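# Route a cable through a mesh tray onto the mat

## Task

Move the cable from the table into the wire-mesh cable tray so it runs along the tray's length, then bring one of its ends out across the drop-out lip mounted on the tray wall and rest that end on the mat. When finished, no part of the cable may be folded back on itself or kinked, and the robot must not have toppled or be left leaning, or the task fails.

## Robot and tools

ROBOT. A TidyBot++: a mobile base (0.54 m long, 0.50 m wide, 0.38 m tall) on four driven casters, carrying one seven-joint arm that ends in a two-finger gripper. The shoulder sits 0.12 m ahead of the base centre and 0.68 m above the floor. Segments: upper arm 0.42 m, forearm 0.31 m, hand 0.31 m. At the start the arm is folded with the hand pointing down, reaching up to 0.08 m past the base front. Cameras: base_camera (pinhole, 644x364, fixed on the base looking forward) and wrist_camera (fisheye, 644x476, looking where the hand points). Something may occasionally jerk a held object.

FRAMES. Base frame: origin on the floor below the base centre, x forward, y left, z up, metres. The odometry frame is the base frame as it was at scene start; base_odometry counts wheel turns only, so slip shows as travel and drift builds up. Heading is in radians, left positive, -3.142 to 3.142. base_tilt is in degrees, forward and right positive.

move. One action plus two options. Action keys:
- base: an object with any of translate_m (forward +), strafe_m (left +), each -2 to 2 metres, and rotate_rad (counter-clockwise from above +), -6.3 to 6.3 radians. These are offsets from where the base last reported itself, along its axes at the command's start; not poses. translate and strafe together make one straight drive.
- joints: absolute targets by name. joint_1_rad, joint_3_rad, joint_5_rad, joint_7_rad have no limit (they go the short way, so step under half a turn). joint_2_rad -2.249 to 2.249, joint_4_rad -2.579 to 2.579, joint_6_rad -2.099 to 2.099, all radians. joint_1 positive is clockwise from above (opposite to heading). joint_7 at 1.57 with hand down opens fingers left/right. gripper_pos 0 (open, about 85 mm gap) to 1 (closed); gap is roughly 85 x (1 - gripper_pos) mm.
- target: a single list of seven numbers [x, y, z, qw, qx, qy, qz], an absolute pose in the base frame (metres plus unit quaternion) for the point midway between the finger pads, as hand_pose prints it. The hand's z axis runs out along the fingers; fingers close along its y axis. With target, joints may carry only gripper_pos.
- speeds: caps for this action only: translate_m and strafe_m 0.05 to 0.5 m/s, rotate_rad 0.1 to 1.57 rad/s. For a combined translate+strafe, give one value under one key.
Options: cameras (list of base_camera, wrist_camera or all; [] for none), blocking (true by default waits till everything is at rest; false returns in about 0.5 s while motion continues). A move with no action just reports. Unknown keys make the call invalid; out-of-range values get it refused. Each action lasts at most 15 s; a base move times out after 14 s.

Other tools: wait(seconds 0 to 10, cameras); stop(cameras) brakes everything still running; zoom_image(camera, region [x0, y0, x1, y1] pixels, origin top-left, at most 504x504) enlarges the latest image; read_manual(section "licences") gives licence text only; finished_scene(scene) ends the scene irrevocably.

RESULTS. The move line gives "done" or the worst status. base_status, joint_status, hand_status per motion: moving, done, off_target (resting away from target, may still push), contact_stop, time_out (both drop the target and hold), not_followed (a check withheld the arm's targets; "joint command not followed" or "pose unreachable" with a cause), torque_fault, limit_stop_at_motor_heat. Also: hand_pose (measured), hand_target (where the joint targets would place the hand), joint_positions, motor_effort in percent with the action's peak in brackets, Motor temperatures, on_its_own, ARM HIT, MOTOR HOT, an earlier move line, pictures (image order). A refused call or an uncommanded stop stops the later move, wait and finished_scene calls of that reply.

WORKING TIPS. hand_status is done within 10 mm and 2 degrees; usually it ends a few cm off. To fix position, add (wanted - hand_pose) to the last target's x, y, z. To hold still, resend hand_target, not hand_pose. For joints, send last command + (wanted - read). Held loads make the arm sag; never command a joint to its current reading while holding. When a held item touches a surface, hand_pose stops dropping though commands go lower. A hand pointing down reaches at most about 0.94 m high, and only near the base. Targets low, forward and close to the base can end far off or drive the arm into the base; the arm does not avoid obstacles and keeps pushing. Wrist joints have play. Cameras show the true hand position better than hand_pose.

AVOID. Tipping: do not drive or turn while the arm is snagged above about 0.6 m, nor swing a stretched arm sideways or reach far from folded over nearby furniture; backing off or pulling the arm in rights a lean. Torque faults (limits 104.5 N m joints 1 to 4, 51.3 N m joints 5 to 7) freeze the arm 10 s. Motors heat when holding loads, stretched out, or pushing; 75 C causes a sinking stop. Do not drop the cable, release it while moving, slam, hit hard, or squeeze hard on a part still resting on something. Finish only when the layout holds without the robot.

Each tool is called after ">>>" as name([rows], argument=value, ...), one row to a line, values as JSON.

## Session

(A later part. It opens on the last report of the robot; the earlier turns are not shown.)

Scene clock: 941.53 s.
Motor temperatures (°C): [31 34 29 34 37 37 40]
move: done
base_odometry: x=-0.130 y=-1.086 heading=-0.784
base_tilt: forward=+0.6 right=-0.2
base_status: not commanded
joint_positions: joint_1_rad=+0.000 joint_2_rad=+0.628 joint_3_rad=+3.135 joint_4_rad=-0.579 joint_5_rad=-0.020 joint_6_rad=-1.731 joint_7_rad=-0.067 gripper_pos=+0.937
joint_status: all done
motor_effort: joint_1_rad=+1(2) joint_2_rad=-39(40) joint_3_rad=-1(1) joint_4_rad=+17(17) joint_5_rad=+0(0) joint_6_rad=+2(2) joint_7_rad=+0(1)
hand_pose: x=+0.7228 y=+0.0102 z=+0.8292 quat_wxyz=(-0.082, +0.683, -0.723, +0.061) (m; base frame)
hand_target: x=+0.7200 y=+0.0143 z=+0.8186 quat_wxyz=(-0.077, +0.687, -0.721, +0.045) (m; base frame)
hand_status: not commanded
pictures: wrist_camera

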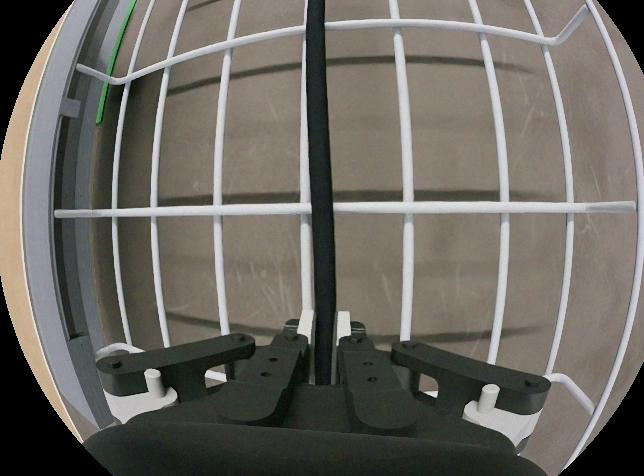

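>>> move(base={"strafe_m": 0.165}, speeds={"strafe_m": 0.12}, joints={"joint_2_rad": 0.61}, cameras=["wrist_camera"])

Scene clock: 974.40 s.
Motor temperatures (°C): [31 35 29 34 37 37 40]
move: done
base_odometry: x=-0.013 y=-0.969 heading=-0.784
base_tilt: forward=+0.6 right=-0.2
base_status: done
joint_positions: joint_1_rad=+0.002 joint_2_rad=+0.607 joint_3_rad=+3.135 joint_4_rad=-0.579 joint_5_rad=-0.020 joint_6_rad=-1.731 joint_7_rad=-0.067 gripper_pos=+0.937
joint_status: all done
motor_effort: joint_1_rad=+2(4) joint_2_rad=-40(42) joint_3_rad=-1(3) joint_4_rad=+18(18) joint_5_rad=+1(2) joint_6_rad=+2(2) joint_7_rad=+0(1)
hand_pose: x=+0.7196 y=+0.0087 z=+0.8417 quat_wxyz=(-0.089, +0.682, -0.723, +0.068) (m; base frame)
hand_target: x=+0.7156 y=+0.0143 z=+0.8366 quat_wxyz=(-0.088, +0.686, -0.720, +0.055) (m; base frame)
hand_status: not commanded
pictures: wrist_camera

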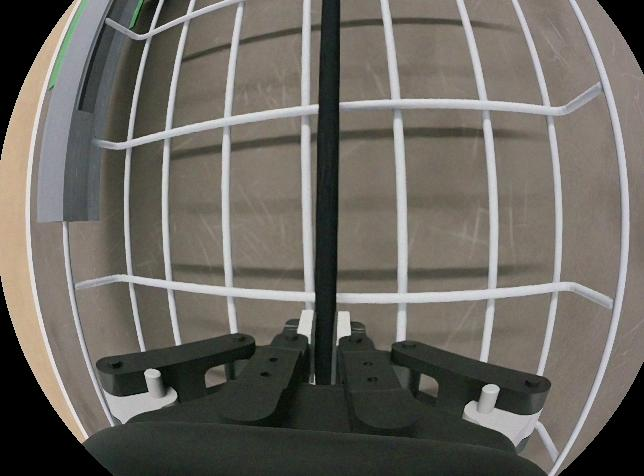

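>>> move(joints={"joint_2_rad": 0.635}, cameras=[])

>>> move(joints={"gripper_pos": 0.86}, cameras=[])

>>> move(joints={"gripper_pos": 0.55}, cameras=[])

>>> move(joints={"joint_2_rad": 0.43, "joint_4_rad": -0.545, "joint_6_rad": -1.65}, cameras=[])

>>> move(base={"strafe_m": -0.252}, speeds={"strafe_m": 0.2}, cameras=["wrist_camera"])

Scene clock: 986.87 s.
Motor temperatures (°C): [31 35 29 34 37 37 40]
move: done
base_odometry: x=-0.013 y=-0.969 heading=-0.784
base_tilt: forward=+0.6 right=-0.2
base_status: not commanded
joint_positions: joint_1_rad=+0.002 joint_2_rad=+0.615 joint_3_rad=+3.135 joint_4_rad=-0.579 joint_5_rad=-0.020 joint_6_rad=-1.731 joint_7_rad=-0.067 gripper_pos=+0.937
joint_status: all done
motor_effort: joint_1_rad=+2(2) joint_2_rad=-40(41) joint_3_rad=-1(2) joint_4_rad=+17(18) joint_5_rad=+1(1) joint_6_rad=+2(2) joint_7_rad=+1(1)
hand_pose: x=+0.7208 y=+0.0087 z=+0.8371 quat_wxyz=(-0.087, +0.682, -0.723, +0.065) (m; base frame)
hand_target: x=+0.7193 y=+0.0143 z=+0.8216 quat_wxyz=(-0.079, +0.687, -0.721, +0.047) (m; base frame)
hand_status: not commanded
pictures: none
No camera images: "cameras" was empty.

Scene clock: 987.40 s.
Motor temperatures (°C): [31 35 29 34 37 37 40]
move: done
base_odometry: x=-0.013 y=-0.969 heading=-0.784
base_tilt: forward=+0.6 right=-0.2
base_status: not commanded
joint_positions: joint_1_rad=+0.002 joint_2_rad=+0.615 joint_3_rad=+3.135 joint_4_rad=-0.579 joint_5_rad=-0.020 joint_6_rad=-1.731 joint_7_rad=-0.067 gripper_pos=+0.860
joint_status: all done
motor_effort: joint_1_rad=+2(2) joint_2_rad=-40(41) joint_3_rad=-1(1) joint_4_rad=+17(18) joint_5_rad=+0(1) joint_6_rad=+2(2) joint_7_rad=+0(1)
hand_pose: x=+0.7208 y=+0.0087 z=+0.8371 quat_wxyz=(-0.087, +0.682, -0.723, +0.065) (m; base frame)
hand_target: x=+0.7193 y=+0.0143 z=+0.8216 quat_wxyz=(-0.079, +0.687, -0.721, +0.047) (m; base frame)
hand_status: not commanded
pictures: none
No camera images: "cameras" was empty.

Scene clock: 988.10 s.
Motor temperatures (°C): [31 35 29 34 37 37 40]
move: done
base_odometry: x=-0.013 y=-0.969 heading=-0.784
base_tilt: forward=+0.6 right=-0.2
base_status: not commanded
joint_positions: joint_1_rad=+0.002 joint_2_rad=+0.615 joint_3_rad=+3.135 joint_4_rad=-0.579 joint_5_rad=-0.020 joint_6_rad=-1.731 joint_7_rad=-0.067 gripper_pos=+0.550
joint_status: all done
motor_effort: joint_1_rad=+2(2) joint_2_rad=-40(41) joint_3_rad=-1(1) joint_4_rad=+17(18) joint_5_rad=+0(1) joint_6_rad=+2(2) joint_7_rad=+0(1)
hand_pose: x=+0.7208 y=+0.0087 z=+0.8371 quat_wxyz=(-0.087, +0.682, -0.723, +0.065) (m; base frame)
hand_target: x=+0.7193 y=+0.0143 z=+0.8216 quat_wxyz=(-0.079, +0.687, -0.721, +0.047) (m; base frame)
hand_status: not commanded
pictures: none
No camera images: "cameras" was empty.

Scene clock: 989.67 s.
Motor temperatures (°C): [31 35 29 34 37 37 40]
move: done
base_odometry: x=-0.013 y=-0.969 heading=-0.784
base_tilt: forward=+0.6 right=-0.3
base_status: not commanded
joint_positions: joint_1_rad=+0.002 joint_2_rad=+0.415 joint_3_rad=+3.135 joint_4_rad=-0.542 joint_5_rad=-0.020 joint_6_rad=-1.727 joint_7_rad=-0.067 gripper_pos=+0.550
joint_status: all done
motor_effort: joint_1_rad=+2(2) joint_2_rad=-33(44) joint_3_rad=+0(1) joint_4_rad=+17(20) joint_5_rad=+0(1) joint_6_rad=+3(4) joint_7_rad=+0(1)
hand_pose: x=+0.6828 y=+0.0088 z=+0.9688 quat_wxyz=(-0.173, +0.669, -0.708, +0.147) (m; base frame)
hand_target: x=+0.7082 y=+0.0144 z=+0.9702 quat_wxyz=(-0.199, +0.668, -0.699, +0.161) (m; base frame)
hand_status: not commanded
pictures: none
No camera images: "cameras" was empty.

Scene clock: 991.63 s.
Motor temperatures (°C): [31 35 29 34 37 37 40]
move: done
base_odometry: x=-0.191 y=-1.147 heading=-0.785
base_tilt: forward=+0.6 right=-0.2
base_status: done
joint_positions: joint_1_rad=+0.002 joint_2_rad=+0.415 joint_3_rad=+3.135 joint_4_rad=-0.542 joint_5_rad=-0.020 joint_6_rad=-1.727 joint_7_rad=-0.067 gripper_pos=+0.550
joint_status: not commanded
motor_effort: joint_1_rad=+1(5) joint_2_rad=-33(35) joint_3_rad=-1(2) joint_4_rad=+17(18) joint_5_rad=+0(1) joint_6_rad=+4(4) joint_7_rad=+0(1)
hand_pose: x=+0.6828 y=+0.0086 z=+0.9688 quat_wxyz=(-0.173, +0.669, -0.708, +0.147) (m; base frame)
hand_target: x=+0.7082 y=+0.0144 z=+0.9702 quat_wxyz=(-0.199, +0.668, -0.699, +0.161) (m; base frame)
hand_status: not commanded
pictures: wrist_camera

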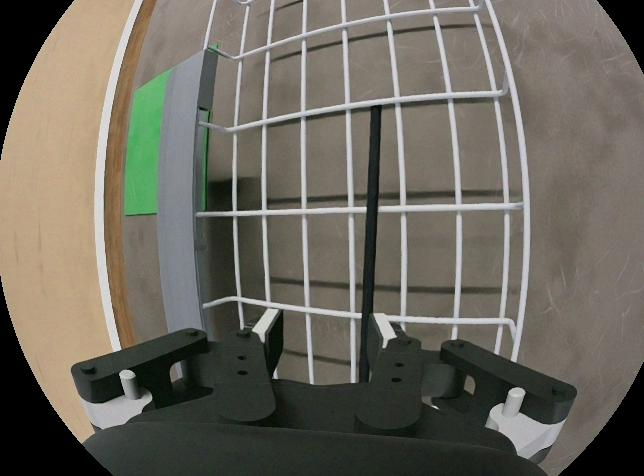

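>>> zoom_image(camera="wrist_camera", region=[320, 80, 430, 230])

>>> zoom_image(camera="wrist_camera", region=[320, 220, 430, 370])

Scaled by 3.360.

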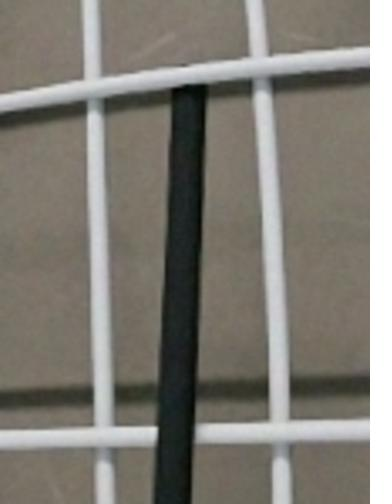

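Scaled by 3.360.

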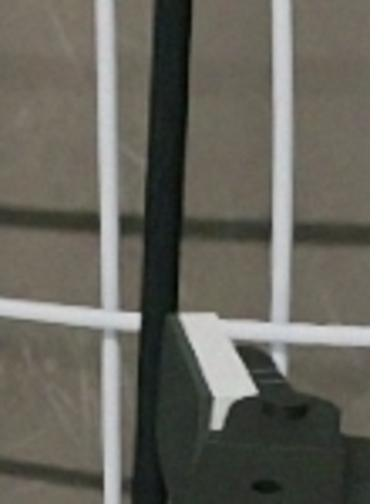

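>>> move(joints={"joint_2_rad": 0.633, "joint_4_rad": -0.588}, cameras=["wrist_camera"])

>>> move(joints={"gripper_pos": 0.9}, cameras=[])

>>> move(joints={"gripper_pos": 0.96}, cameras=["wrist_camera"])

Scene clock: 1015.30 s.
Motor temperatures (°C): [31 35 29 34 37 37 40]
move: done
base_odometry: x=-0.191 y=-1.147 heading=-0.785
base_tilt: forward=+0.6 right=-0.2
base_status: not commanded
joint_positions: joint_1_rad=+0.002 joint_2_rad=+0.622 joint_3_rad=+3.135 joint_4_rad=-0.583 joint_5_rad=-0.020 joint_6_rad=-1.727 joint_7_rad=-0.067 gripper_pos=+0.550
joint_status: all done
motor_effort: joint_1_rad=+1(2) joint_2_rad=-40(47) joint_3_rad=-1(1) joint_4_rad=+18(20) joint_5_rad=+0(1) joint_6_rad=+2(4) joint_7_rad=+1(1)
hand_pose: x=+0.7222 y=+0.0086 z=+0.8320 quat_wxyz=(-0.084, +0.682, -0.724, +0.063) (m; base frame)
hand_target: x=+0.7463 y=+0.0144 z=+0.8291 quat_wxyz=(-0.112, +0.683, -0.718, +0.078) (m; base frame)
hand_status: not commanded
pictures: wrist_camera

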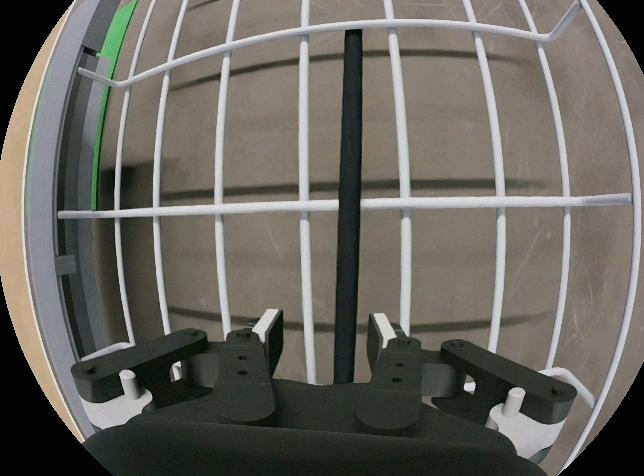

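Scene clock: 1016.03 s.
Motor temperatures (°C): [31 35 29 34 37 37 40]
move: done
base_odometry: x=-0.191 y=-1.147 heading=-0.785
base_tilt: forward=+0.6 right=-0.2
base_status: not commanded
joint_positions: joint_1_rad=+0.002 joint_2_rad=+0.622 joint_3_rad=+3.135 joint_4_rad=-0.583 joint_5_rad=-0.020 joint_6_rad=-1.727 joint_7_rad=-0.067 gripper_pos=+0.897
joint_status: all done
motor_effort: joint_1_rad=+2(2) joint_2_rad=-39(41) joint_3_rad=-1(1) joint_4_rad=+17(18) joint_5_rad=+1(1) joint_6_rad=+2(2) joint_7_rad=+0(1)
hand_pose: x=+0.7222 y=+0.0086 z=+0.8320 quat_wxyz=(-0.084, +0.682, -0.724, +0.063) (m; base frame)
hand_target: x=+0.7463 y=+0.0144 z=+0.8291 quat_wxyz=(-0.112, +0.683, -0.718, +0.078) (m; base frame)
hand_status: not commanded
pictures: none
No camera images: "cameras" was empty.

Scene clock: 1016.50 s.
Motor temperatures (°C): [31 35 29 34 37 37 40]
move: done
base_odometry: x=-0.191 y=-1.147 heading=-0.785
base_tilt: forward=+0.6 right=-0.2
base_status: not commanded
joint_positions: joint_1_rad=+0.002 joint_2_rad=+0.622 joint_3_rad=+3.135 joint_4_rad=-0.583 joint_5_rad=-0.020 joint_6_rad=-1.727 joint_7_rad=-0.067 gripper_pos=+0.937
joint_status: all done
motor_effort: joint_1_rad=+2(2) joint_2_rad=-39(39) joint_3_rad=-1(1) joint_4_rad=+17(17) joint_5_rad=+0(1) joint_6_rad=+2(2) joint_7_rad=+0(1)
hand_pose: x=+0.7222 y=+0.0086 z=+0.8320 quat_wxyz=(-0.084, +0.682, -0.724, +0.063) (m; base frame)
hand_target: x=+0.7463 y=+0.0144 z=+0.8291 quat_wxyz=(-0.112, +0.683, -0.718, +0.078) (m; base frame)
hand_status: not commanded
pictures: wrist_camera

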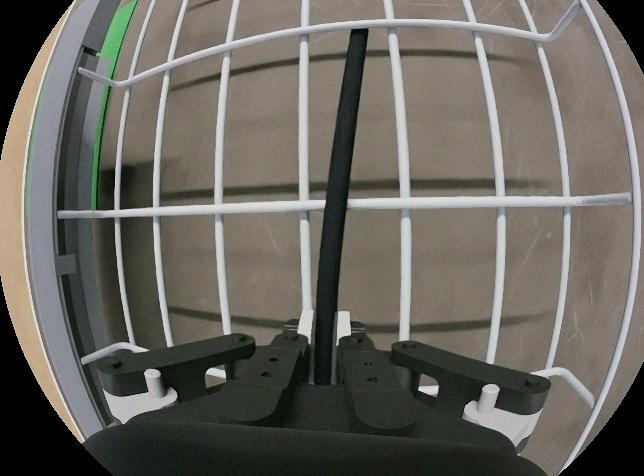

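>>> move(base={"strafe_m": 0.055}, speeds={"strafe_m": 0.1}, cameras=["wrist_camera"])

Scene clock: 1021.53 s.
Motor temperatures (°C): [31 35 29 34 37 37 40]
move: done
base_odometry: x=-0.152 y=-1.108 heading=-0.785
base_tilt: forward=+0.6 right=-0.2
base_status: done
joint_positions: joint_1_rad=+0.007 joint_2_rad=+0.622 joint_3_rad=+3.136 joint_4_rad=-0.583 joint_5_rad=-0.020 joint_6_rad=-1.727 joint_7_rad=-0.067 gripper_pos=+0.937
joint_status: not commanded
motor_effort: joint_1_rad=+1(4) joint_2_rad=-41(41) joint_3_rad=-1(4) joint_4_rad=+17(18) joint_5_rad=+0(3) joint_6_rad=+2(3) joint_7_rad=+0(1)
hand_pose: x=+0.7222 y=+0.0055 z=+0.8320 quat_wxyz=(-0.084, +0.680, -0.726, +0.063) (m; base frame)
hand_target: x=+0.7463 y=+0.0144 z=+0.8291 quat_wxyz=(-0.112, +0.683, -0.718, +0.078) (m; base frame)
hand_status: not commanded
pictures: wrist_camera

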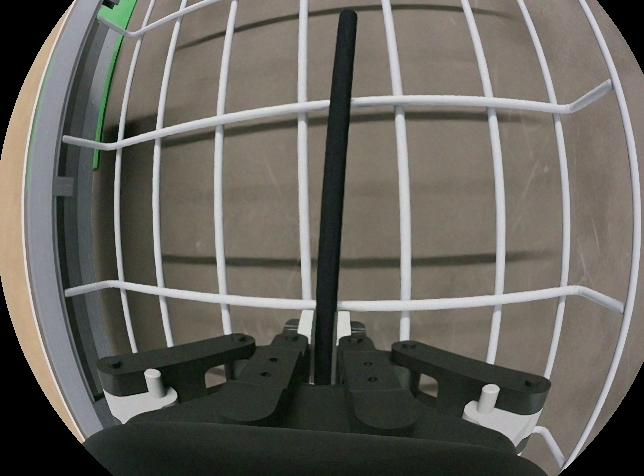

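>>> move(joints={"joint_2_rad": 0.555}, cameras=["wrist_camera"])

Scene clock: 1036.33 s.
Motor temperatures (°C): [31 35 29 34 37 37 40]
move: done
base_odometry: x=-0.152 y=-1.108 heading=-0.785
base_tilt: forward=+0.6 right=-0.2
base_status: not commanded
joint_positions: joint_1_rad=+0.007 joint_2_rad=+0.544 joint_3_rad=+3.136 joint_4_rad=-0.583 joint_5_rad=-0.020 joint_6_rad=-1.727 joint_7_rad=-0.067 gripper_pos=+0.937
joint_status: all done
motor_effort: joint_1_rad=+2(3) joint_2_rad=-38(45) joint_3_rad=-1(1) joint_4_rad=+18(19) joint_5_rad=+0(2) joint_6_rad=+2(3) joint_7_rad=+0(1)
hand_pose: x=+0.7087 y=+0.0056 z=+0.8785 quat_wxyz=(-0.112, +0.677, -0.722, +0.090) (m; base frame)
hand_target: x=+0.7329 y=+0.0144 z=+0.8775 quat_wxyz=(-0.140, +0.679, -0.713, +0.104) (m; base frame)
hand_status: not commanded
pictures: wrist_camera

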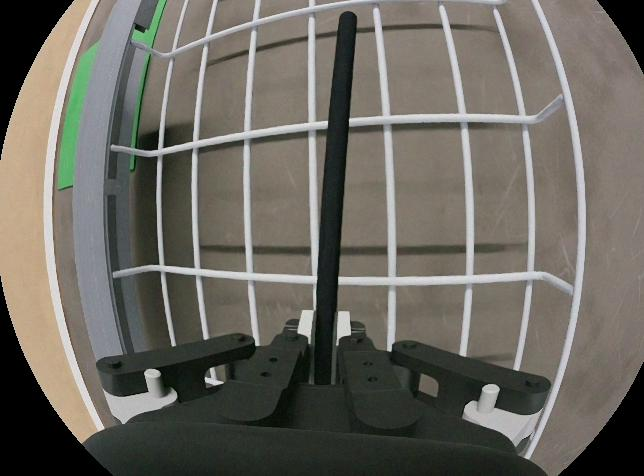

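>>> move(base={"strafe_m": -0.27}, speeds={"strafe_m": 0.12}, cameras=["wrist_camera"])

Scene clock: 1041.97 s.
Motor temperatures (°C): [31 35 29 34 37 37 40]
move: done
base_odometry: x=-0.343 y=-1.299 heading=-0.785
base_tilt: forward=+0.6 right=-0.2
base_status: done
joint_positions: joint_1_rad=+0.001 joint_2_rad=+0.544 joint_3_rad=+3.136 joint_4_rad=-0.583 joint_5_rad=-0.021 joint_6_rad=-1.727 joint_7_rad=-0.067 gripper_pos=+0.937
joint_status: not commanded
motor_effort: joint_1_rad=+2(5) joint_2_rad=-38(39) joint_3_rad=-1(2) joint_4_rad=+17(18) joint_5_rad=+0(2) joint_6_rad=+2(3) joint_7_rad=-1(1)
hand_pose: x=+0.7086 y=+0.0096 z=+0.8786 quat_wxyz=(-0.113, +0.679, -0.720, +0.089) (m; base frame)
hand_target: x=+0.7329 y=+0.0144 z=+0.8775 quat_wxyz=(-0.140, +0.679, -0.713, +0.104) (m; base frame)
hand_status: not commanded
pictures: wrist_camera

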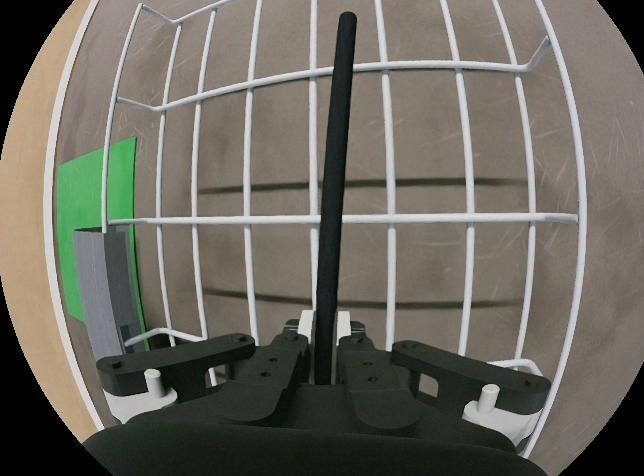

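>>> move(joints={"joint_2_rad": 0.631}, cameras=["wrist_camera"])

>>> move(joints={"gripper_pos": 0.86}, cameras=[])

>>> move(joints={"gripper_pos": 0.55}, cameras=["wrist_camera"])

Scene clock: 1060.13 s.
Motor temperatures (°C): [31 35 29 34 37 37 40]
move: done
base_odometry: x=-0.343 y=-1.299 heading=-0.785
base_tilt: forward=+0.6 right=-0.2
base_status: not commanded
joint_positions: joint_1_rad=+0.001 joint_2_rad=+0.620 joint_3_rad=+3.136 joint_4_rad=-0.584 joint_5_rad=-0.021 joint_6_rad=-1.727 joint_7_rad=-0.067 gripper_pos=+0.937
joint_status: all done
motor_effort: joint_1_rad=+1(2) joint_2_rad=-41(44) joint_3_rad=-1(2) joint_4_rad=+18(19) joint_5_rad=+0(1) joint_6_rad=+2(3) joint_7_rad=+1(2)
hand_pose: x=+0.7217 y=+0.0096 z=+0.8329 quat_wxyz=(-0.085, +0.682, -0.723, +0.063) (m; base frame)
hand_target: x=+0.7460 y=+0.0144 z=+0.8303 quat_wxyz=(-0.113, +0.683, -0.718, +0.078) (m; base frame)
hand_status: not commanded
pictures: wrist_camera

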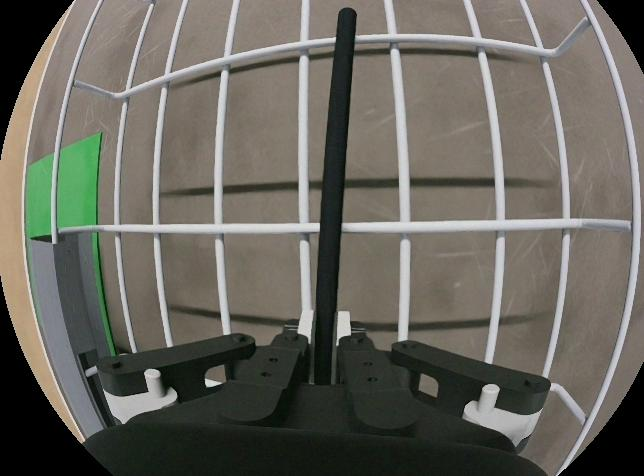

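Scene clock: 1060.67 s.
Motor temperatures (°C): [31 35 29 34 37 37 40]
move: done
base_odometry: x=-0.343 y=-1.299 heading=-0.785
base_tilt: forward=+0.6 right=-0.2
base_status: not commanded
joint_positions: joint_1_rad=+0.001 joint_2_rad=+0.620 joint_3_rad=+3.136 joint_4_rad=-0.584 joint_5_rad=-0.021 joint_6_rad=-1.727 joint_7_rad=-0.067 gripper_pos=+0.860
joint_status: all done
motor_effort: joint_1_rad=+1(2) joint_2_rad=-40(41) joint_3_rad=-1(1) joint_4_rad=+17(18) joint_5_rad=+0(1) joint_6_rad=+2(2) joint_7_rad=+1(1)
hand_pose: x=+0.7217 y=+0.0096 z=+0.8329 quat_wxyz=(-0.085, +0.682, -0.723, +0.063) (m; base frame)
hand_target: x=+0.7460 y=+0.0144 z=+0.8303 quat_wxyz=(-0.113, +0.683, -0.718, +0.078) (m; base frame)
hand_status: not commanded
pictures: none
No camera images: "cameras" was empty.

Scene clock: 1061.37 s.
Motor temperatures (°C): [31 35 29 34 37 37 40]
move: done
base_odometry: x=-0.343 y=-1.299 heading=-0.785
base_tilt: forward=+0.6 right=-0.2
base_status: not commanded
joint_positions: joint_1_rad=+0.001 joint_2_rad=+0.620 joint_3_rad=+3.136 joint_4_rad=-0.584 joint_5_rad=-0.021 joint_6_rad=-1.727 joint_7_rad=-0.067 gripper_pos=+0.550
joint_status: all done
motor_effort: joint_1_rad=+2(2) joint_2_rad=-40(41) joint_3_rad=-1(1) joint_4_rad=+17(18) joint_5_rad=+0(1) joint_6_rad=+1(2) joint_7_rad=+0(1)
hand_pose: x=+0.7217 y=+0.0096 z=+0.8329 quat_wxyz=(-0.085, +0.682, -0.723, +0.063) (m; base frame)
hand_target: x=+0.7460 y=+0.0144 z=+0.8303 quat_wxyz=(-0.113, +0.683, -0.718, +0.078) (m; base frame)
hand_status: not commanded
pictures: wrist_camera

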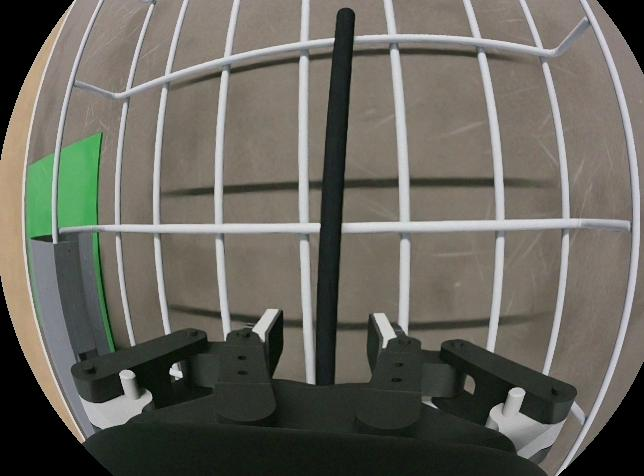

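>>> move(joints={"joint_2_rad": 0.43, "joint_4_rad": -0.545, "joint_6_rad": -1.65}, cameras=["wrist_camera"])

>>> move(base={"translate_m": -0.3}, joints={"joint_2_rad": 0.1, "joint_4_rad": -0.875, "joint_6_rad": -2.0, "gripper_pos": 0.6}, cameras=["wrist_camera", "base_camera"])

Scene clock: 1090.47 s.
Motor temperatures (°C): [31 35 29 34 37 37 40]
move: done
base_odometry: x=-0.343 y=-1.299 heading=-0.785
base_tilt: forward=+0.6 right=-0.2
base_status: not commanded
joint_positions: joint_1_rad=+0.001 joint_2_rad=+0.415 joint_3_rad=+3.136 joint_4_rad=-0.542 joint_5_rad=-0.021 joint_6_rad=-1.727 joint_7_rad=-0.067 gripper_pos=+0.550
joint_status: all done
motor_effort: joint_1_rad=+1(2) joint_2_rad=-33(44) joint_3_rad=-1(1) joint_4_rad=+17(19) joint_5_rad=+0(1) joint_6_rad=+3(4) joint_7_rad=-1(1)
hand_pose: x=+0.6829 y=+0.0096 z=+0.9687 quat_wxyz=(-0.173, +0.669, -0.707, +0.147) (m; base frame)
hand_target: x=+0.7082 y=+0.0144 z=+0.9702 quat_wxyz=(-0.199, +0.668, -0.699, +0.161) (m; base frame)
hand_status: not commanded
pictures: wrist_camera

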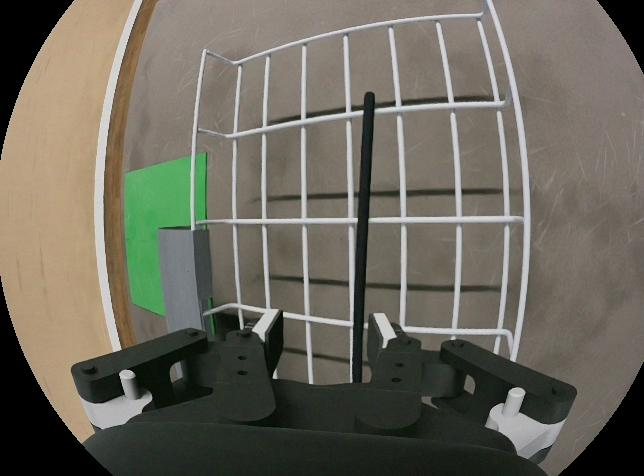

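Scene clock: 1092.37 s.
Motor temperatures (°C): [31 35 29 34 37 37 40]
move: done
base_odometry: x=-0.555 y=-1.087 heading=-0.784
base_tilt: forward=+0.6 right=-0.2
base_status: done
joint_positions: joint_1_rad=+0.001 joint_2_rad=+0.091 joint_3_rad=+3.136 joint_4_rad=-0.861 joint_5_rad=-0.021 joint_6_rad=-1.923 joint_7_rad=-0.067 gripper_pos=+0.600
joint_status: all done
motor_effort: joint_1_rad=+2(3) joint_2_rad=-20(40) joint_3_rad=+0(1) joint_4_rad=+15(19) joint_5_rad=+0(1) joint_6_rad=+2(4) joint_7_rad=+0(1)
hand_pose: x=+0.4950 y=+0.0091 z=+0.9830 quat_wxyz=(-0.104, +0.682, -0.719, +0.084) (m; base frame)
hand_target: x=+0.4726 y=+0.0132 z=+0.9701 quat_wxyz=(-0.073, +0.691, -0.718, +0.044) (m; base frame)
hand_status: not commanded
pictures: base_camera, wrist_camera

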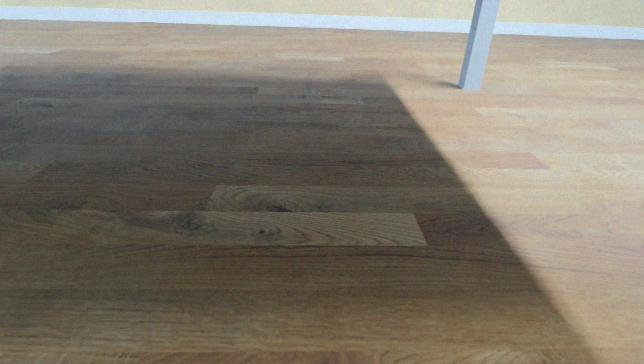

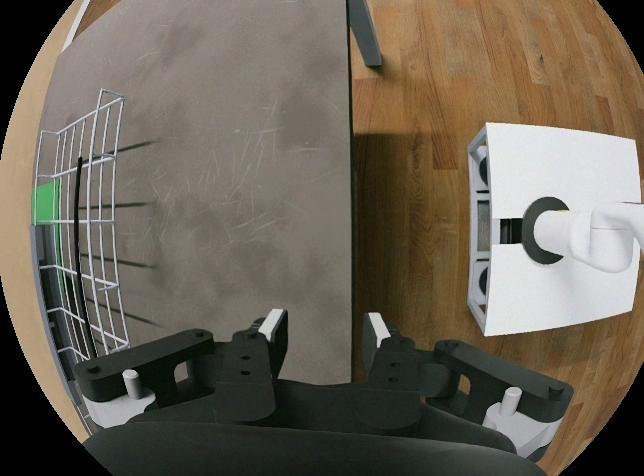

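>>> move(base={"strafe_m": -1.06}, cameras=["wrist_camera", "base_camera"])

Scene clock: 1121.57 s.
Motor temperatures (°C): [31 35 29 34 37 37 40]
move: done
base_odometry: x=-1.304 y=-1.838 heading=-0.785
base_tilt: forward=+0.6 right=-0.2
base_status: done
joint_positions: joint_1_rad=+0.001 joint_2_rad=+0.091 joint_3_rad=+3.136 joint_4_rad=-0.861 joint_5_rad=-0.021 joint_6_rad=-1.923 joint_7_rad=-0.067 gripper_pos=+0.600
joint_status: not commanded
motor_effort: joint_1_rad=+2(4) joint_2_rad=-20(20) joint_3_rad=+0(2) joint_4_rad=+15(16) joint_5_rad=+0(2) joint_6_rad=+2(2) joint_7_rad=-1(1)
hand_pose: x=+0.4950 y=+0.0089 z=+0.9830 quat_wxyz=(-0.104, +0.682, -0.719, +0.084) (m; base frame)
hand_target: x=+0.4726 y=+0.0132 z=+0.9701 quat_wxyz=(-0.073, +0.691, -0.718, +0.044) (m; base frame)
hand_status: not commanded
pictures: base_camera, wrist_camera

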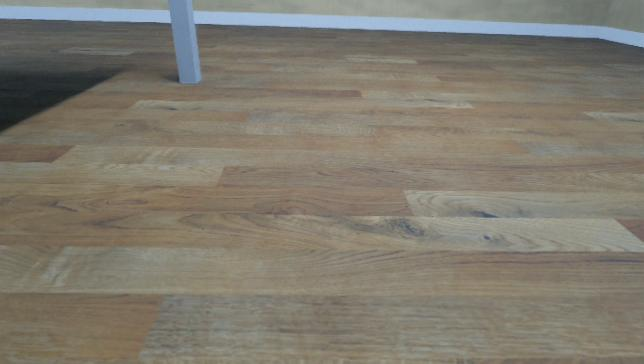

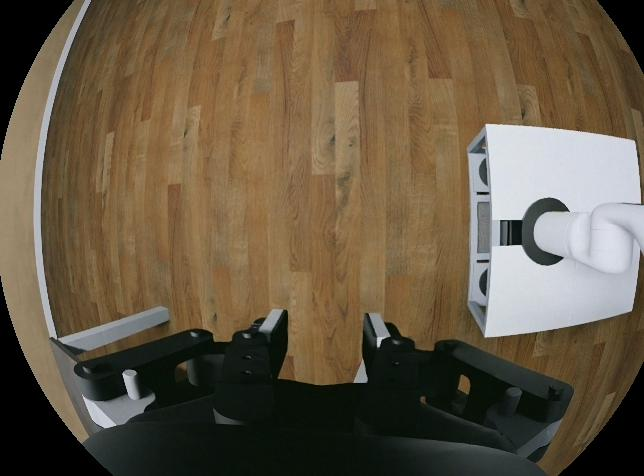

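>>> move(base={"translate_m": 1.208, "rotate_rad": 1.571}, cameras=["wrist_camera", "base_camera"])

Scene clock: 1138.57 s.
Motor temperatures (°C): [31 34 29 34 37 37 40]
move: done
base_odometry: x=-0.449 y=-2.691 heading=+0.787
base_tilt: forward=+0.6 right=-0.2
base_status: done
joint_positions: joint_1_rad=+0.006 joint_2_rad=+0.093 joint_3_rad=+3.137 joint_4_rad=-0.862 joint_5_rad=-0.021 joint_6_rad=-1.924 joint_7_rad=-0.067 gripper_pos=+0.600
joint_status: not commanded
motor_effort: joint_1_rad=+1(4) joint_2_rad=-20(22) joint_3_rad=-1(2) joint_4_rad=+16(17) joint_5_rad=+0(2) joint_6_rad=+2(3) joint_7_rad=+0(1)
hand_pose: x=+0.4956 y=+0.0069 z=+0.9817 quat_wxyz=(-0.102, +0.680, -0.721, +0.083) (m; base frame)
hand_target: x=+0.4726 y=+0.0132 z=+0.9701 quat_wxyz=(-0.073, +0.691, -0.718, +0.044) (m; base frame)
hand_status: not commanded
pictures: base_camera, wrist_camera

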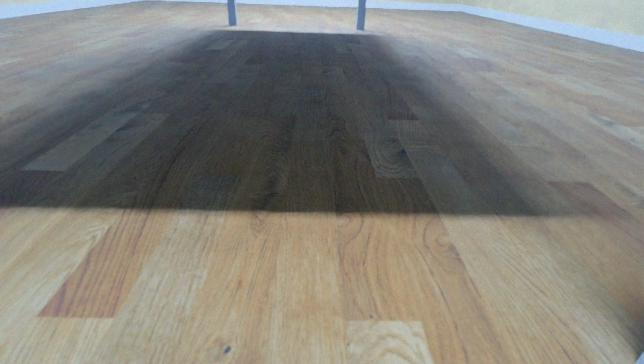

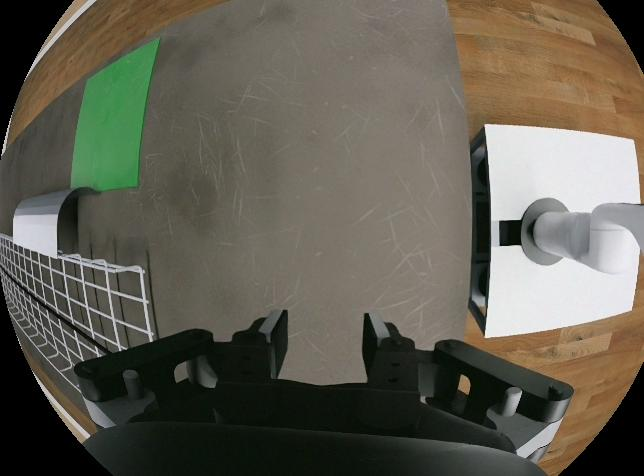

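>>> move(base={"translate_m": 0.141}, speeds={"translate_m": 0.2}, joints={"joint_1_rad": -0.281, "joint_2_rad": 0.459, "joint_4_rad": -0.722, "joint_6_rad": -1.19, "joint_7_rad": -2.05}, cameras=["wrist_camera", "base_camera"])

Scene clock: 1259.90 s.
Motor temperatures (°C): [31 34 29 34 37 37 40]
move: done
base_odometry: x=-0.350 y=-2.591 heading=+0.786
base_tilt: forward=+0.6 right=-0.2
base_status: done
joint_positions: joint_1_rad=-0.270 joint_2_rad=+0.446 joint_3_rad=+3.137 joint_4_rad=-0.727 joint_5_rad=-0.021 joint_6_rad=-1.280 joint_7_rad=-1.980 gripper_pos=+0.600
joint_status: all done
motor_effort: joint_1_rad=+2(3) joint_2_rad=-37(40) joint_3_rad=-1(1) joint_4_rad=+19(21) joint_5_rad=+0(1) joint_6_rad=+5(5) joint_7_rad=+0(2)
hand_pose: x=+0.7613 y=+0.1878 z=+0.9426 quat_wxyz=(-0.314, -0.063, -0.939, -0.124) (m; base frame)
hand_target: x=+0.7819 y=+0.2056 z=+0.9554 quat_wxyz=(-0.341, -0.091, -0.922, -0.159) (m; base frame)
hand_status: not commanded
pictures: base_camera, wrist_camera

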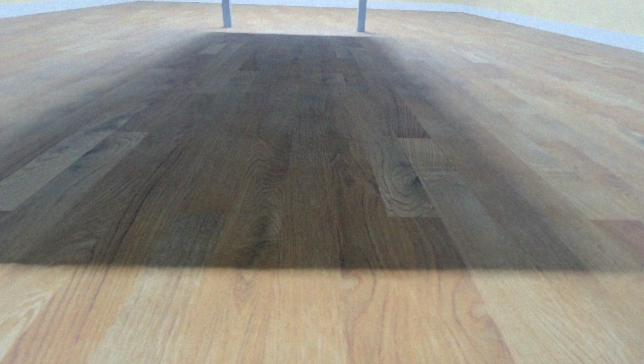

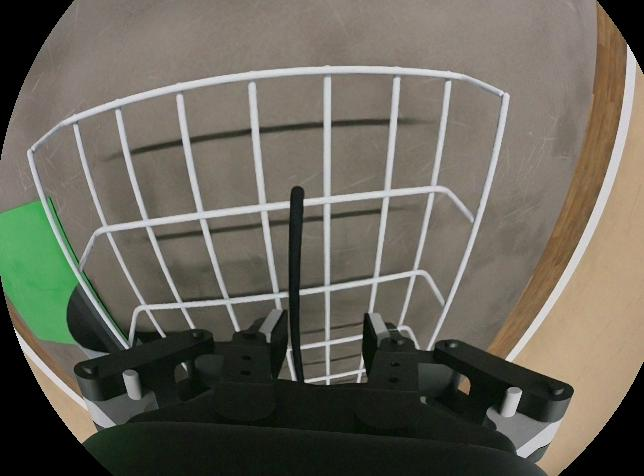

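>>> move(joints={"joint_1_rad": -0.253, "joint_2_rad": 0.668, "joint_4_rad": -0.485, "joint_6_rad": -1.52}, cameras=["wrist_camera"])

Scene clock: 1315.87 s.
Motor temperatures (°C): [31 34 29 34 37 37 40]
move: done
base_odometry: x=-0.350 y=-2.591 heading=+0.786
base_tilt: forward=+0.6 right=-0.2
base_status: not commanded
joint_positions: joint_1_rad=-0.270 joint_2_rad=+0.656 joint_3_rad=+3.137 joint_4_rad=-0.492 joint_5_rad=-0.021 joint_6_rad=-1.436 joint_7_rad=-1.982 gripper_pos=+0.600
joint_status: all done
motor_effort: joint_1_rad=+1(2) joint_2_rad=-43(47) joint_3_rad=-1(1) joint_4_rad=+19(20) joint_5_rad=+0(1) joint_6_rad=+4(6) joint_7_rad=+0(1)
hand_pose: x=+0.7987 y=+0.1980 z=+0.8800 quat_wxyz=(-0.255, -0.065, -0.959, -0.103) (m; base frame)
hand_target: x=+0.7819 y=+0.1863 z=+0.8622 quat_wxyz=(-0.209, -0.106, -0.967, -0.102) (m; base frame)
hand_status: not commanded
pictures: wrist_camera

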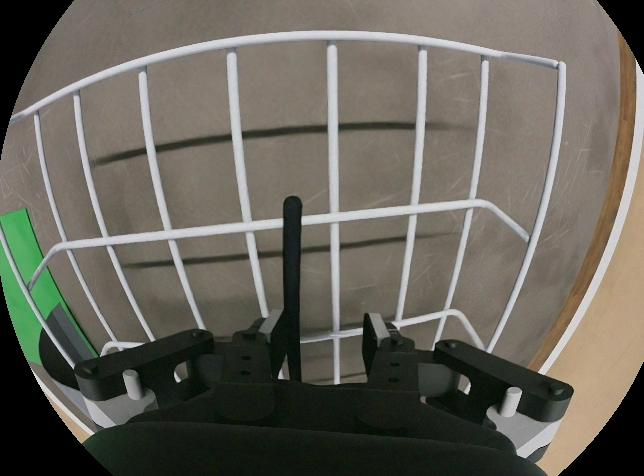

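>>> move(joints={"joint_1_rad": -0.238}, cameras=[])

Scene clock: 1334.47 s.
Motor temperatures (°C): [31 34 29 34 37 37 40]
move: done
base_odometry: x=-0.350 y=-2.591 heading=+0.786
base_tilt: forward=+0.6 right=-0.3
base_status: not commanded
joint_positions: joint_1_rad=-0.252 joint_2_rad=+0.656 joint_3_rad=+3.137 joint_4_rad=-0.492 joint_5_rad=-0.021 joint_6_rad=-1.437 joint_7_rad=-1.982 gripper_pos=+0.600
joint_status: all done
motor_effort: joint_1_rad=+1(4) joint_2_rad=-43(43) joint_3_rad=-1(1) joint_4_rad=+19(19) joint_5_rad=+0(1) joint_6_rad=+4(4) joint_7_rad=+0(1)
hand_pose: x=+0.8019 y=+0.1862 z=+0.8800 quat_wxyz=(-0.256, -0.074, -0.959, -0.101) (m; base frame)
hand_target: x=+0.7846 y=+0.1764 z=+0.8622 quat_wxyz=(-0.210, -0.113, -0.966, -0.100) (m; base frame)
hand_status: not commanded
pictures: none
No camera images: "cameras" was empty.

>>> move(joints={"joint_2_rad": 0.708, "joint_4_rad": -0.538}, cameras=["wrist_camera"])

Scene clock: 1341.17 s.
Motor temperatures (°C): [31 34 29 34 37 37 40]
move: done
base_odometry: x=-0.350 y=-2.591 heading=+0.786
base_tilt: forward=+0.6 right=-0.3
base_status: not commanded
joint_positions: joint_1_rad=-0.252 joint_2_rad=+0.690 joint_3_rad=+3.137 joint_4_rad=-0.526 joint_5_rad=-0.021 joint_6_rad=-1.438 joint_7_rad=-1.982 gripper_pos=+0.600
joint_status: all done
motor_effort: joint_1_rad=+2(2) joint_2_rad=-45(46) joint_3_rad=-1(1) joint_4_rad=+18(20) joint_5_rad=+0(1) joint_6_rad=+3(4) joint_7_rad=+0(1)
hand_pose: x=+0.8024 y=+0.1863 z=+0.8403 quat_wxyz=(-0.224, -0.075, -0.968, -0.090) (m; base frame)
hand_target: x=+0.7819 y=+0.1757 z=+0.8124 quat_wxyz=(-0.168, -0.115, -0.975, -0.085) (m; base frame)
hand_status: not commanded
pictures: wrist_camera

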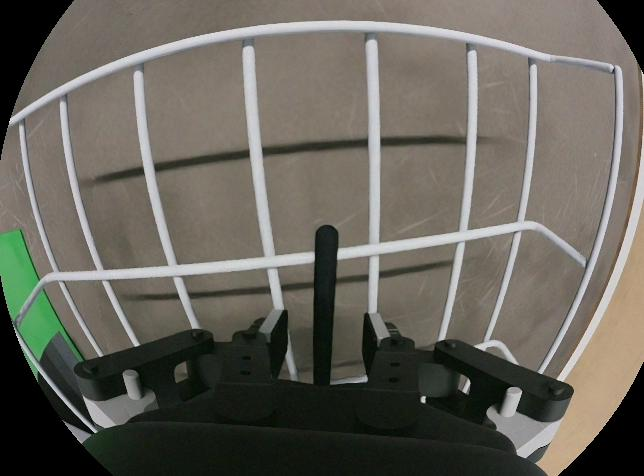

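>>> move(joints={"joint_2_rad": 0.717}, cameras=[])

>>> move(joints={"gripper_pos": 0.9}, cameras=["wrist_camera"])

>>> move(joints={"gripper_pos": 0.96}, cameras=["wrist_camera"])

Scene clock: 1356.70 s.
Motor temperatures (°C): [30 35 29 34 37 37 40]
move: done
base_odometry: x=-0.350 y=-2.591 heading=+0.786
base_tilt: forward=+0.6 right=-0.3
base_status: not commanded
joint_positions: joint_1_rad=-0.252 joint_2_rad=+0.692 joint_3_rad=+3.137 joint_4_rad=-0.526 joint_5_rad=-0.021 joint_6_rad=-1.438 joint_7_rad=-1.982 gripper_pos=+0.600
joint_status: all done
motor_effort: joint_1_rad=+2(2) joint_2_rad=-44(46) joint_3_rad=-1(1) joint_4_rad=+19(20) joint_5_rad=+0(1) joint_6_rad=+3(4) joint_7_rad=+1(1)
hand_pose: x=+0.8027 y=+0.1864 z=+0.8387 quat_wxyz=(-0.223, -0.075, -0.968, -0.090) (m; base frame)
hand_target: x=+0.7830 y=+0.1760 z=+0.8063 quat_wxyz=(-0.163, -0.115, -0.976, -0.083) (m; base frame)
hand_status: not commanded
pictures: none
No camera images: "cameras" was empty.

Scene clock: 1357.40 s.
Motor temperatures (°C): [30 35 29 34 37 37 40]
move: done
base_odometry: x=-0.350 y=-2.591 heading=+0.786
base_tilt: forward=+0.6 right=-0.2
base_status: not commanded
joint_positions: joint_1_rad=-0.252 joint_2_rad=+0.692 joint_3_rad=+3.137 joint_4_rad=-0.526 joint_5_rad=-0.021 joint_6_rad=-1.438 joint_7_rad=-1.982 gripper_pos=+0.899
joint_status: all done
motor_effort: joint_1_rad=+1(2) joint_2_rad=-44(45) joint_3_rad=-1(1) joint_4_rad=+19(19) joint_5_rad=+0(1) joint_6_rad=+4(4) joint_7_rad=+0(1)
hand_pose: x=+0.8027 y=+0.1864 z=+0.8387 quat_wxyz=(-0.223, -0.075, -0.968, -0.090) (m; base frame)
hand_target: x=+0.7830 y=+0.1760 z=+0.8063 quat_wxyz=(-0.163, -0.115, -0.976, -0.083) (m; base frame)
hand_status: not commanded
pictures: wrist_camera

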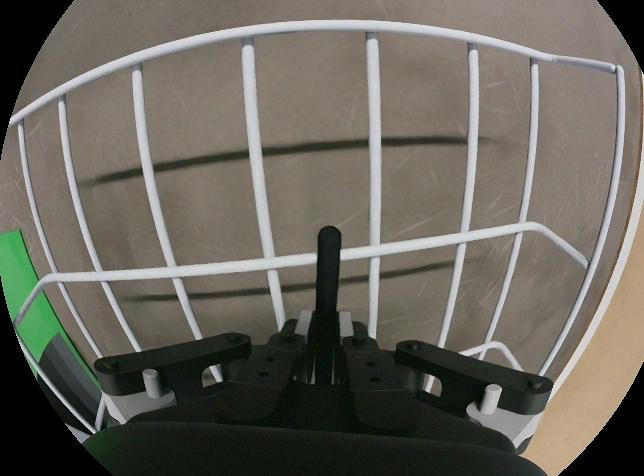

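Scene clock: 1357.87 s.
Motor temperatures (°C): [30 35 29 34 37 37 40]
move: done
base_odometry: x=-0.350 y=-2.591 heading=+0.786
base_tilt: forward=+0.6 right=-0.2
base_status: not commanded
joint_positions: joint_1_rad=-0.252 joint_2_rad=+0.692 joint_3_rad=+3.137 joint_4_rad=-0.526 joint_5_rad=-0.021 joint_6_rad=-1.438 joint_7_rad=-1.982 gripper_pos=+0.947
joint_status: all done
motor_effort: joint_1_rad=+2(2) joint_2_rad=-42(44) joint_3_rad=-1(1) joint_4_rad=+18(18) joint_5_rad=+0(1) joint_6_rad=+4(4) joint_7_rad=+0(1)
hand_pose: x=+0.8027 y=+0.1864 z=+0.8387 quat_wxyz=(-0.223, -0.075, -0.968, -0.090) (m; base frame)
hand_target: x=+0.7830 y=+0.1760 z=+0.8063 quat_wxyz=(-0.163, -0.115, -0.976, -0.083) (m; base frame)
hand_status: not commanded
pictures: wrist_camera

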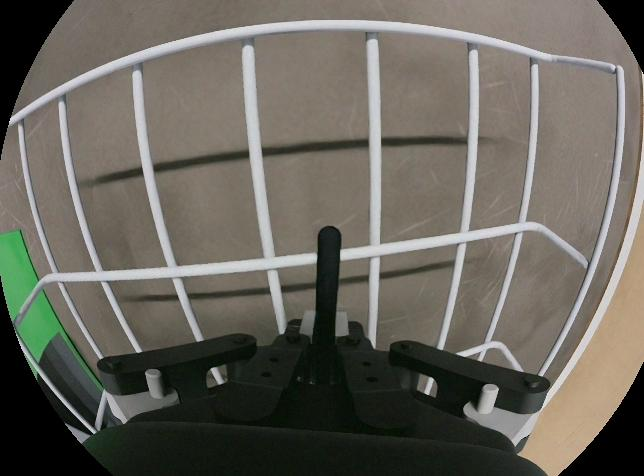

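>>> wait(seconds=0)

Scene clock: 1393.97 s.
Motor temperatures (°C): [30 35 29 34 37 37 40]
base_odometry: x=-0.350 y=-2.591 heading=+0.786
base_tilt: forward=+0.6 right=-0.2
base_status: not commanded
joint_positions: joint_1_rad=-0.252 joint_2_rad=+0.692 joint_3_rad=+3.137 joint_4_rad=-0.526 joint_5_rad=-0.021 joint_6_rad=-1.438 joint_7_rad=-1.982 gripper_pos=+0.947
joint_status: all done
motor_effort: joint_1_rad=+1(2) joint_2_rad=-43(44) joint_3_rad=-1(1) joint_4_rad=+18(18) joint_5_rad=+0(1) joint_6_rad=+4(4) joint_7_rad=+0(1)
hand_pose: x=+0.8027 y=+0.1864 z=+0.8387 quat_wxyz=(-0.223, -0.075, -0.968, -0.090) (m; base frame)
hand_target: x=+0.7830 y=+0.1760 z=+0.8063 quat_wxyz=(-0.163, -0.115, -0.976, -0.083) (m; base frame)
hand_status: not commanded
pictures: base_camera, wrist_camera

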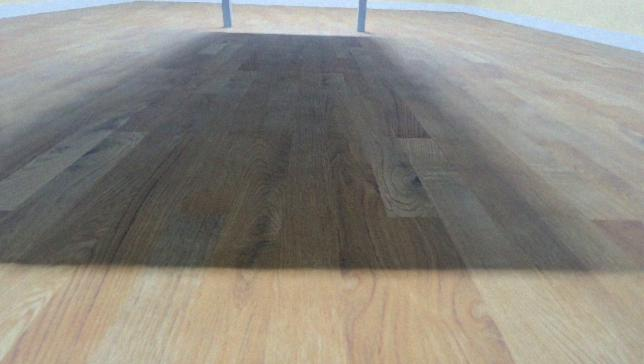

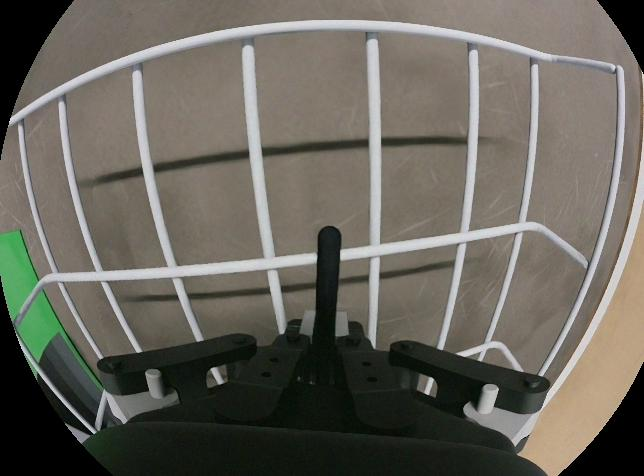

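>>> zoom_image(camera="wrist_camera", region=[220, 200, 440, 420])

Scaled by 2.291.

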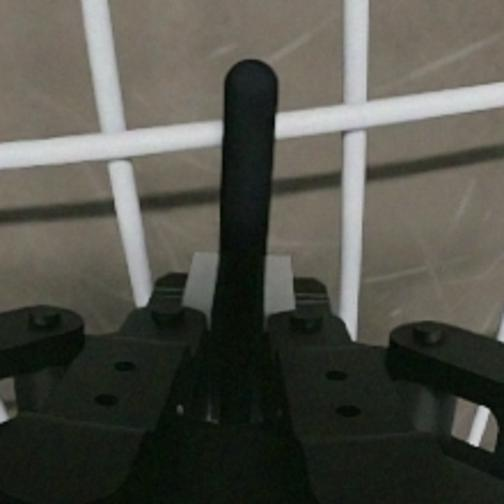

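>>> move(joints={"joint_2_rad": 0.637}, cameras=["wrist_camera"])

Scene clock: 1404.13 s.
Motor temperatures (°C): [30 35 29 34 37 37 40]
move: done
base_odometry: x=-0.350 y=-2.591 heading=+0.786
base_tilt: forward=+0.6 right=-0.2
base_status: not commanded
joint_positions: joint_1_rad=-0.252 joint_2_rad=+0.628 joint_3_rad=+3.137 joint_4_rad=-0.528 joint_5_rad=-0.021 joint_6_rad=-1.439 joint_7_rad=-1.982 gripper_pos=+0.947
joint_status: all done
motor_effort: joint_1_rad=+2(2) joint_2_rad=-43(48) joint_3_rad=-1(1) joint_4_rad=+19(20) joint_5_rad=+0(1) joint_6_rad=+3(4) joint_7_rad=+0(1)
hand_pose: x=+0.7912 y=+0.1833 z=+0.8836 quat_wxyz=(-0.252, -0.074, -0.960, -0.100) (m; base frame)
hand_target: x=+0.7712 y=+0.1731 z=+0.8607 quat_wxyz=(-0.200, -0.113, -0.968, -0.097) (m; base frame)
hand_status: not commanded
pictures: wrist_camera

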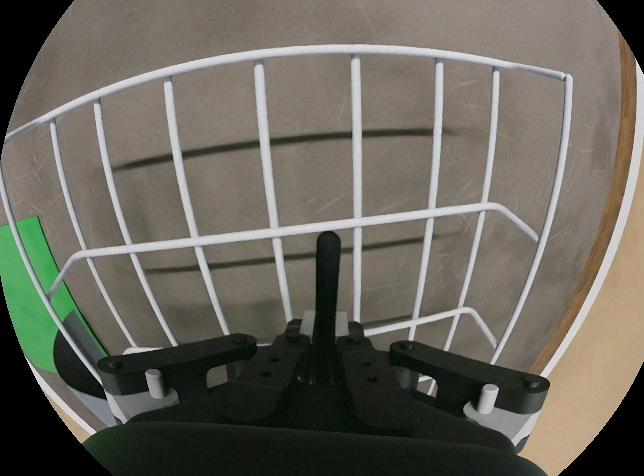

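>>> move(joints={"joint_2_rad": 0.488, "joint_4_rad": -0.665, "joint_6_rad": -1.17}, cameras=["wrist_camera"])

Scene clock: 1520.70 s.
Motor temperatures (°C): [30 35 29 34 37 37 40]
move: done
base_odometry: x=-0.350 y=-2.591 heading=+0.786
base_tilt: forward=+0.6 right=-0.2
base_status: not commanded
joint_positions: joint_1_rad=-0.252 joint_2_rad=+0.477 joint_3_rad=+3.137 joint_4_rad=-0.653 joint_5_rad=-0.021 joint_6_rad=-1.254 joint_7_rad=-1.982 gripper_pos=+0.947
joint_status: all done
motor_effort: joint_1_rad=+1(2) joint_2_rad=-39(45) joint_3_rad=-1(1) joint_4_rad=+20(23) joint_5_rad=+0(1) joint_6_rad=+6(6) joint_7_rad=+0(1)
hand_pose: x=+0.7862 y=+0.1816 z=+0.9635 quat_wxyz=(-0.346, -0.072, -0.926, -0.132) (m; base frame)
hand_target: x=+0.8075 y=+0.1810 z=+0.9685 quat_wxyz=(-0.365, -0.110, -0.911, -0.159) (m; base frame)
hand_status: not commanded
pictures: wrist_camera

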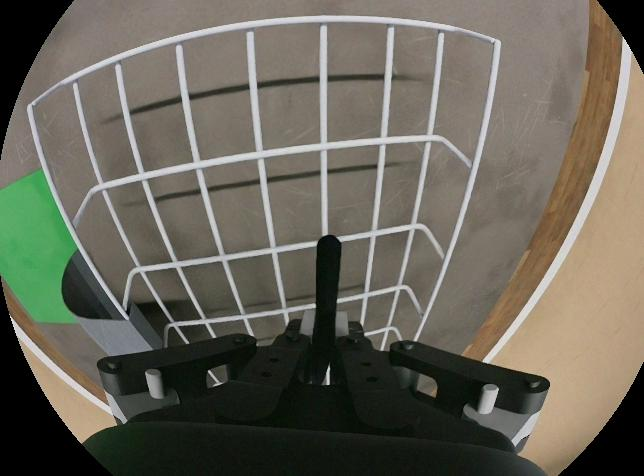

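>>> move(joints={"joint_1_rad": -0.055, "joint_2_rad": 0.405, "joint_4_rad": -0.832, "joint_6_rad": -0.935, "joint_7_rad": -1.30}, cameras=["wrist_camera"])

Scene clock: 1528.33 s.
Motor temperatures (°C): [30 35 29 34 37 37 40]
move: off_target
base_odometry: x=-0.350 y=-2.591 heading=+0.786
base_tilt: forward=+0.6 right=-0.2
base_status: not commanded
joint_positions: joint_1_rad=-0.059 joint_2_rad=+0.408 joint_3_rad=+3.137 joint_4_rad=-0.819 joint_5_rad=-0.021 joint_6_rad=-1.034 joint_7_rad=-1.369 gripper_pos=+0.947
joint_status: joint_6_rad off_target (ended at -1.034, target -0.935); the others done
motor_effort: joint_1_rad=+2(4) joint_2_rad=-37(39) joint_3_rad=-1(3) joint_4_rad=+22(22) joint_5_rad=+0(1) joint_6_rad=+7(8) joint_7_rad=-1(2)
hand_pose: x=+0.8200 y=+0.0507 z=+0.9759 quat_wxyz=(-0.426, +0.118, -0.897, +0.018) (m; base frame)
hand_target: x=+0.8366 y=+0.0518 z=+0.9957 quat_wxyz=(-0.465, +0.141, -0.873, +0.030) (m; base frame)
hand_status: not commanded
pictures: wrist_camera

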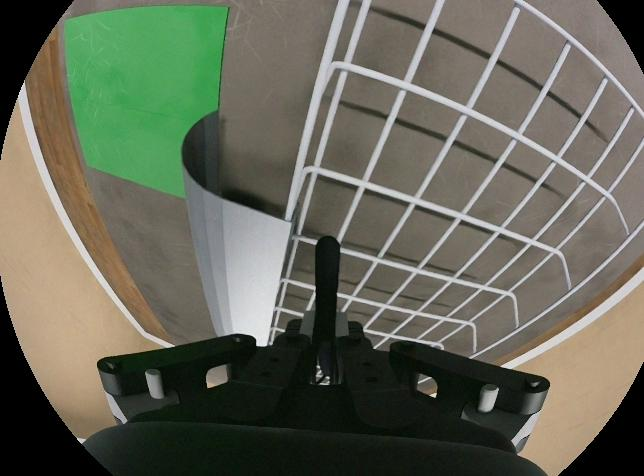

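>>> move(joints={"joint_1_rad": 0.11, "joint_2_rad": 0.559, "joint_4_rad": -0.664, "joint_6_rad": -0.90, "joint_7_rad": -0.936}, cameras=["wrist_camera"])

Scene clock: 1537.60 s.
Motor temperatures (°C): [30 35 29 34 37 37 40]
move: done
base_odometry: x=-0.350 y=-2.591 heading=+0.786
base_tilt: forward=+0.6 right=-0.2
base_status: not commanded
joint_positions: joint_1_rad=+0.113 joint_2_rad=+0.545 joint_3_rad=+3.137 joint_4_rad=-0.672 joint_5_rad=-0.021 joint_6_rad=-0.995 joint_7_rad=-1.005 gripper_pos=+0.947
joint_status: all done
motor_effort: joint_1_rad=+1(4) joint_2_rad=-42(44) joint_3_rad=-1(3) joint_4_rad=+21(22) joint_5_rad=+0(1) joint_6_rad=+7(8) joint_7_rad=+0(2)
hand_pose: x=+0.8776 y=-0.0768 z=+0.9645 quat_wxyz=(-0.427, +0.201, -0.871, +0.138) (m; base frame)
hand_target: x=+0.8992 y=-0.0742 z=+0.9826 quat_wxyz=(-0.461, +0.224, -0.844, +0.158) (m; base frame)
hand_status: not commanded
pictures: wrist_camera

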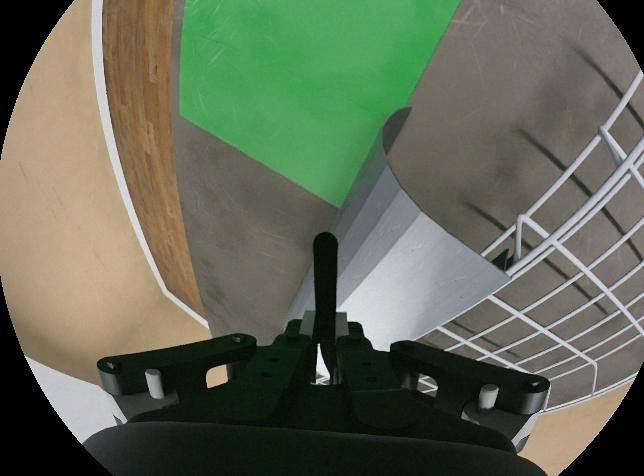

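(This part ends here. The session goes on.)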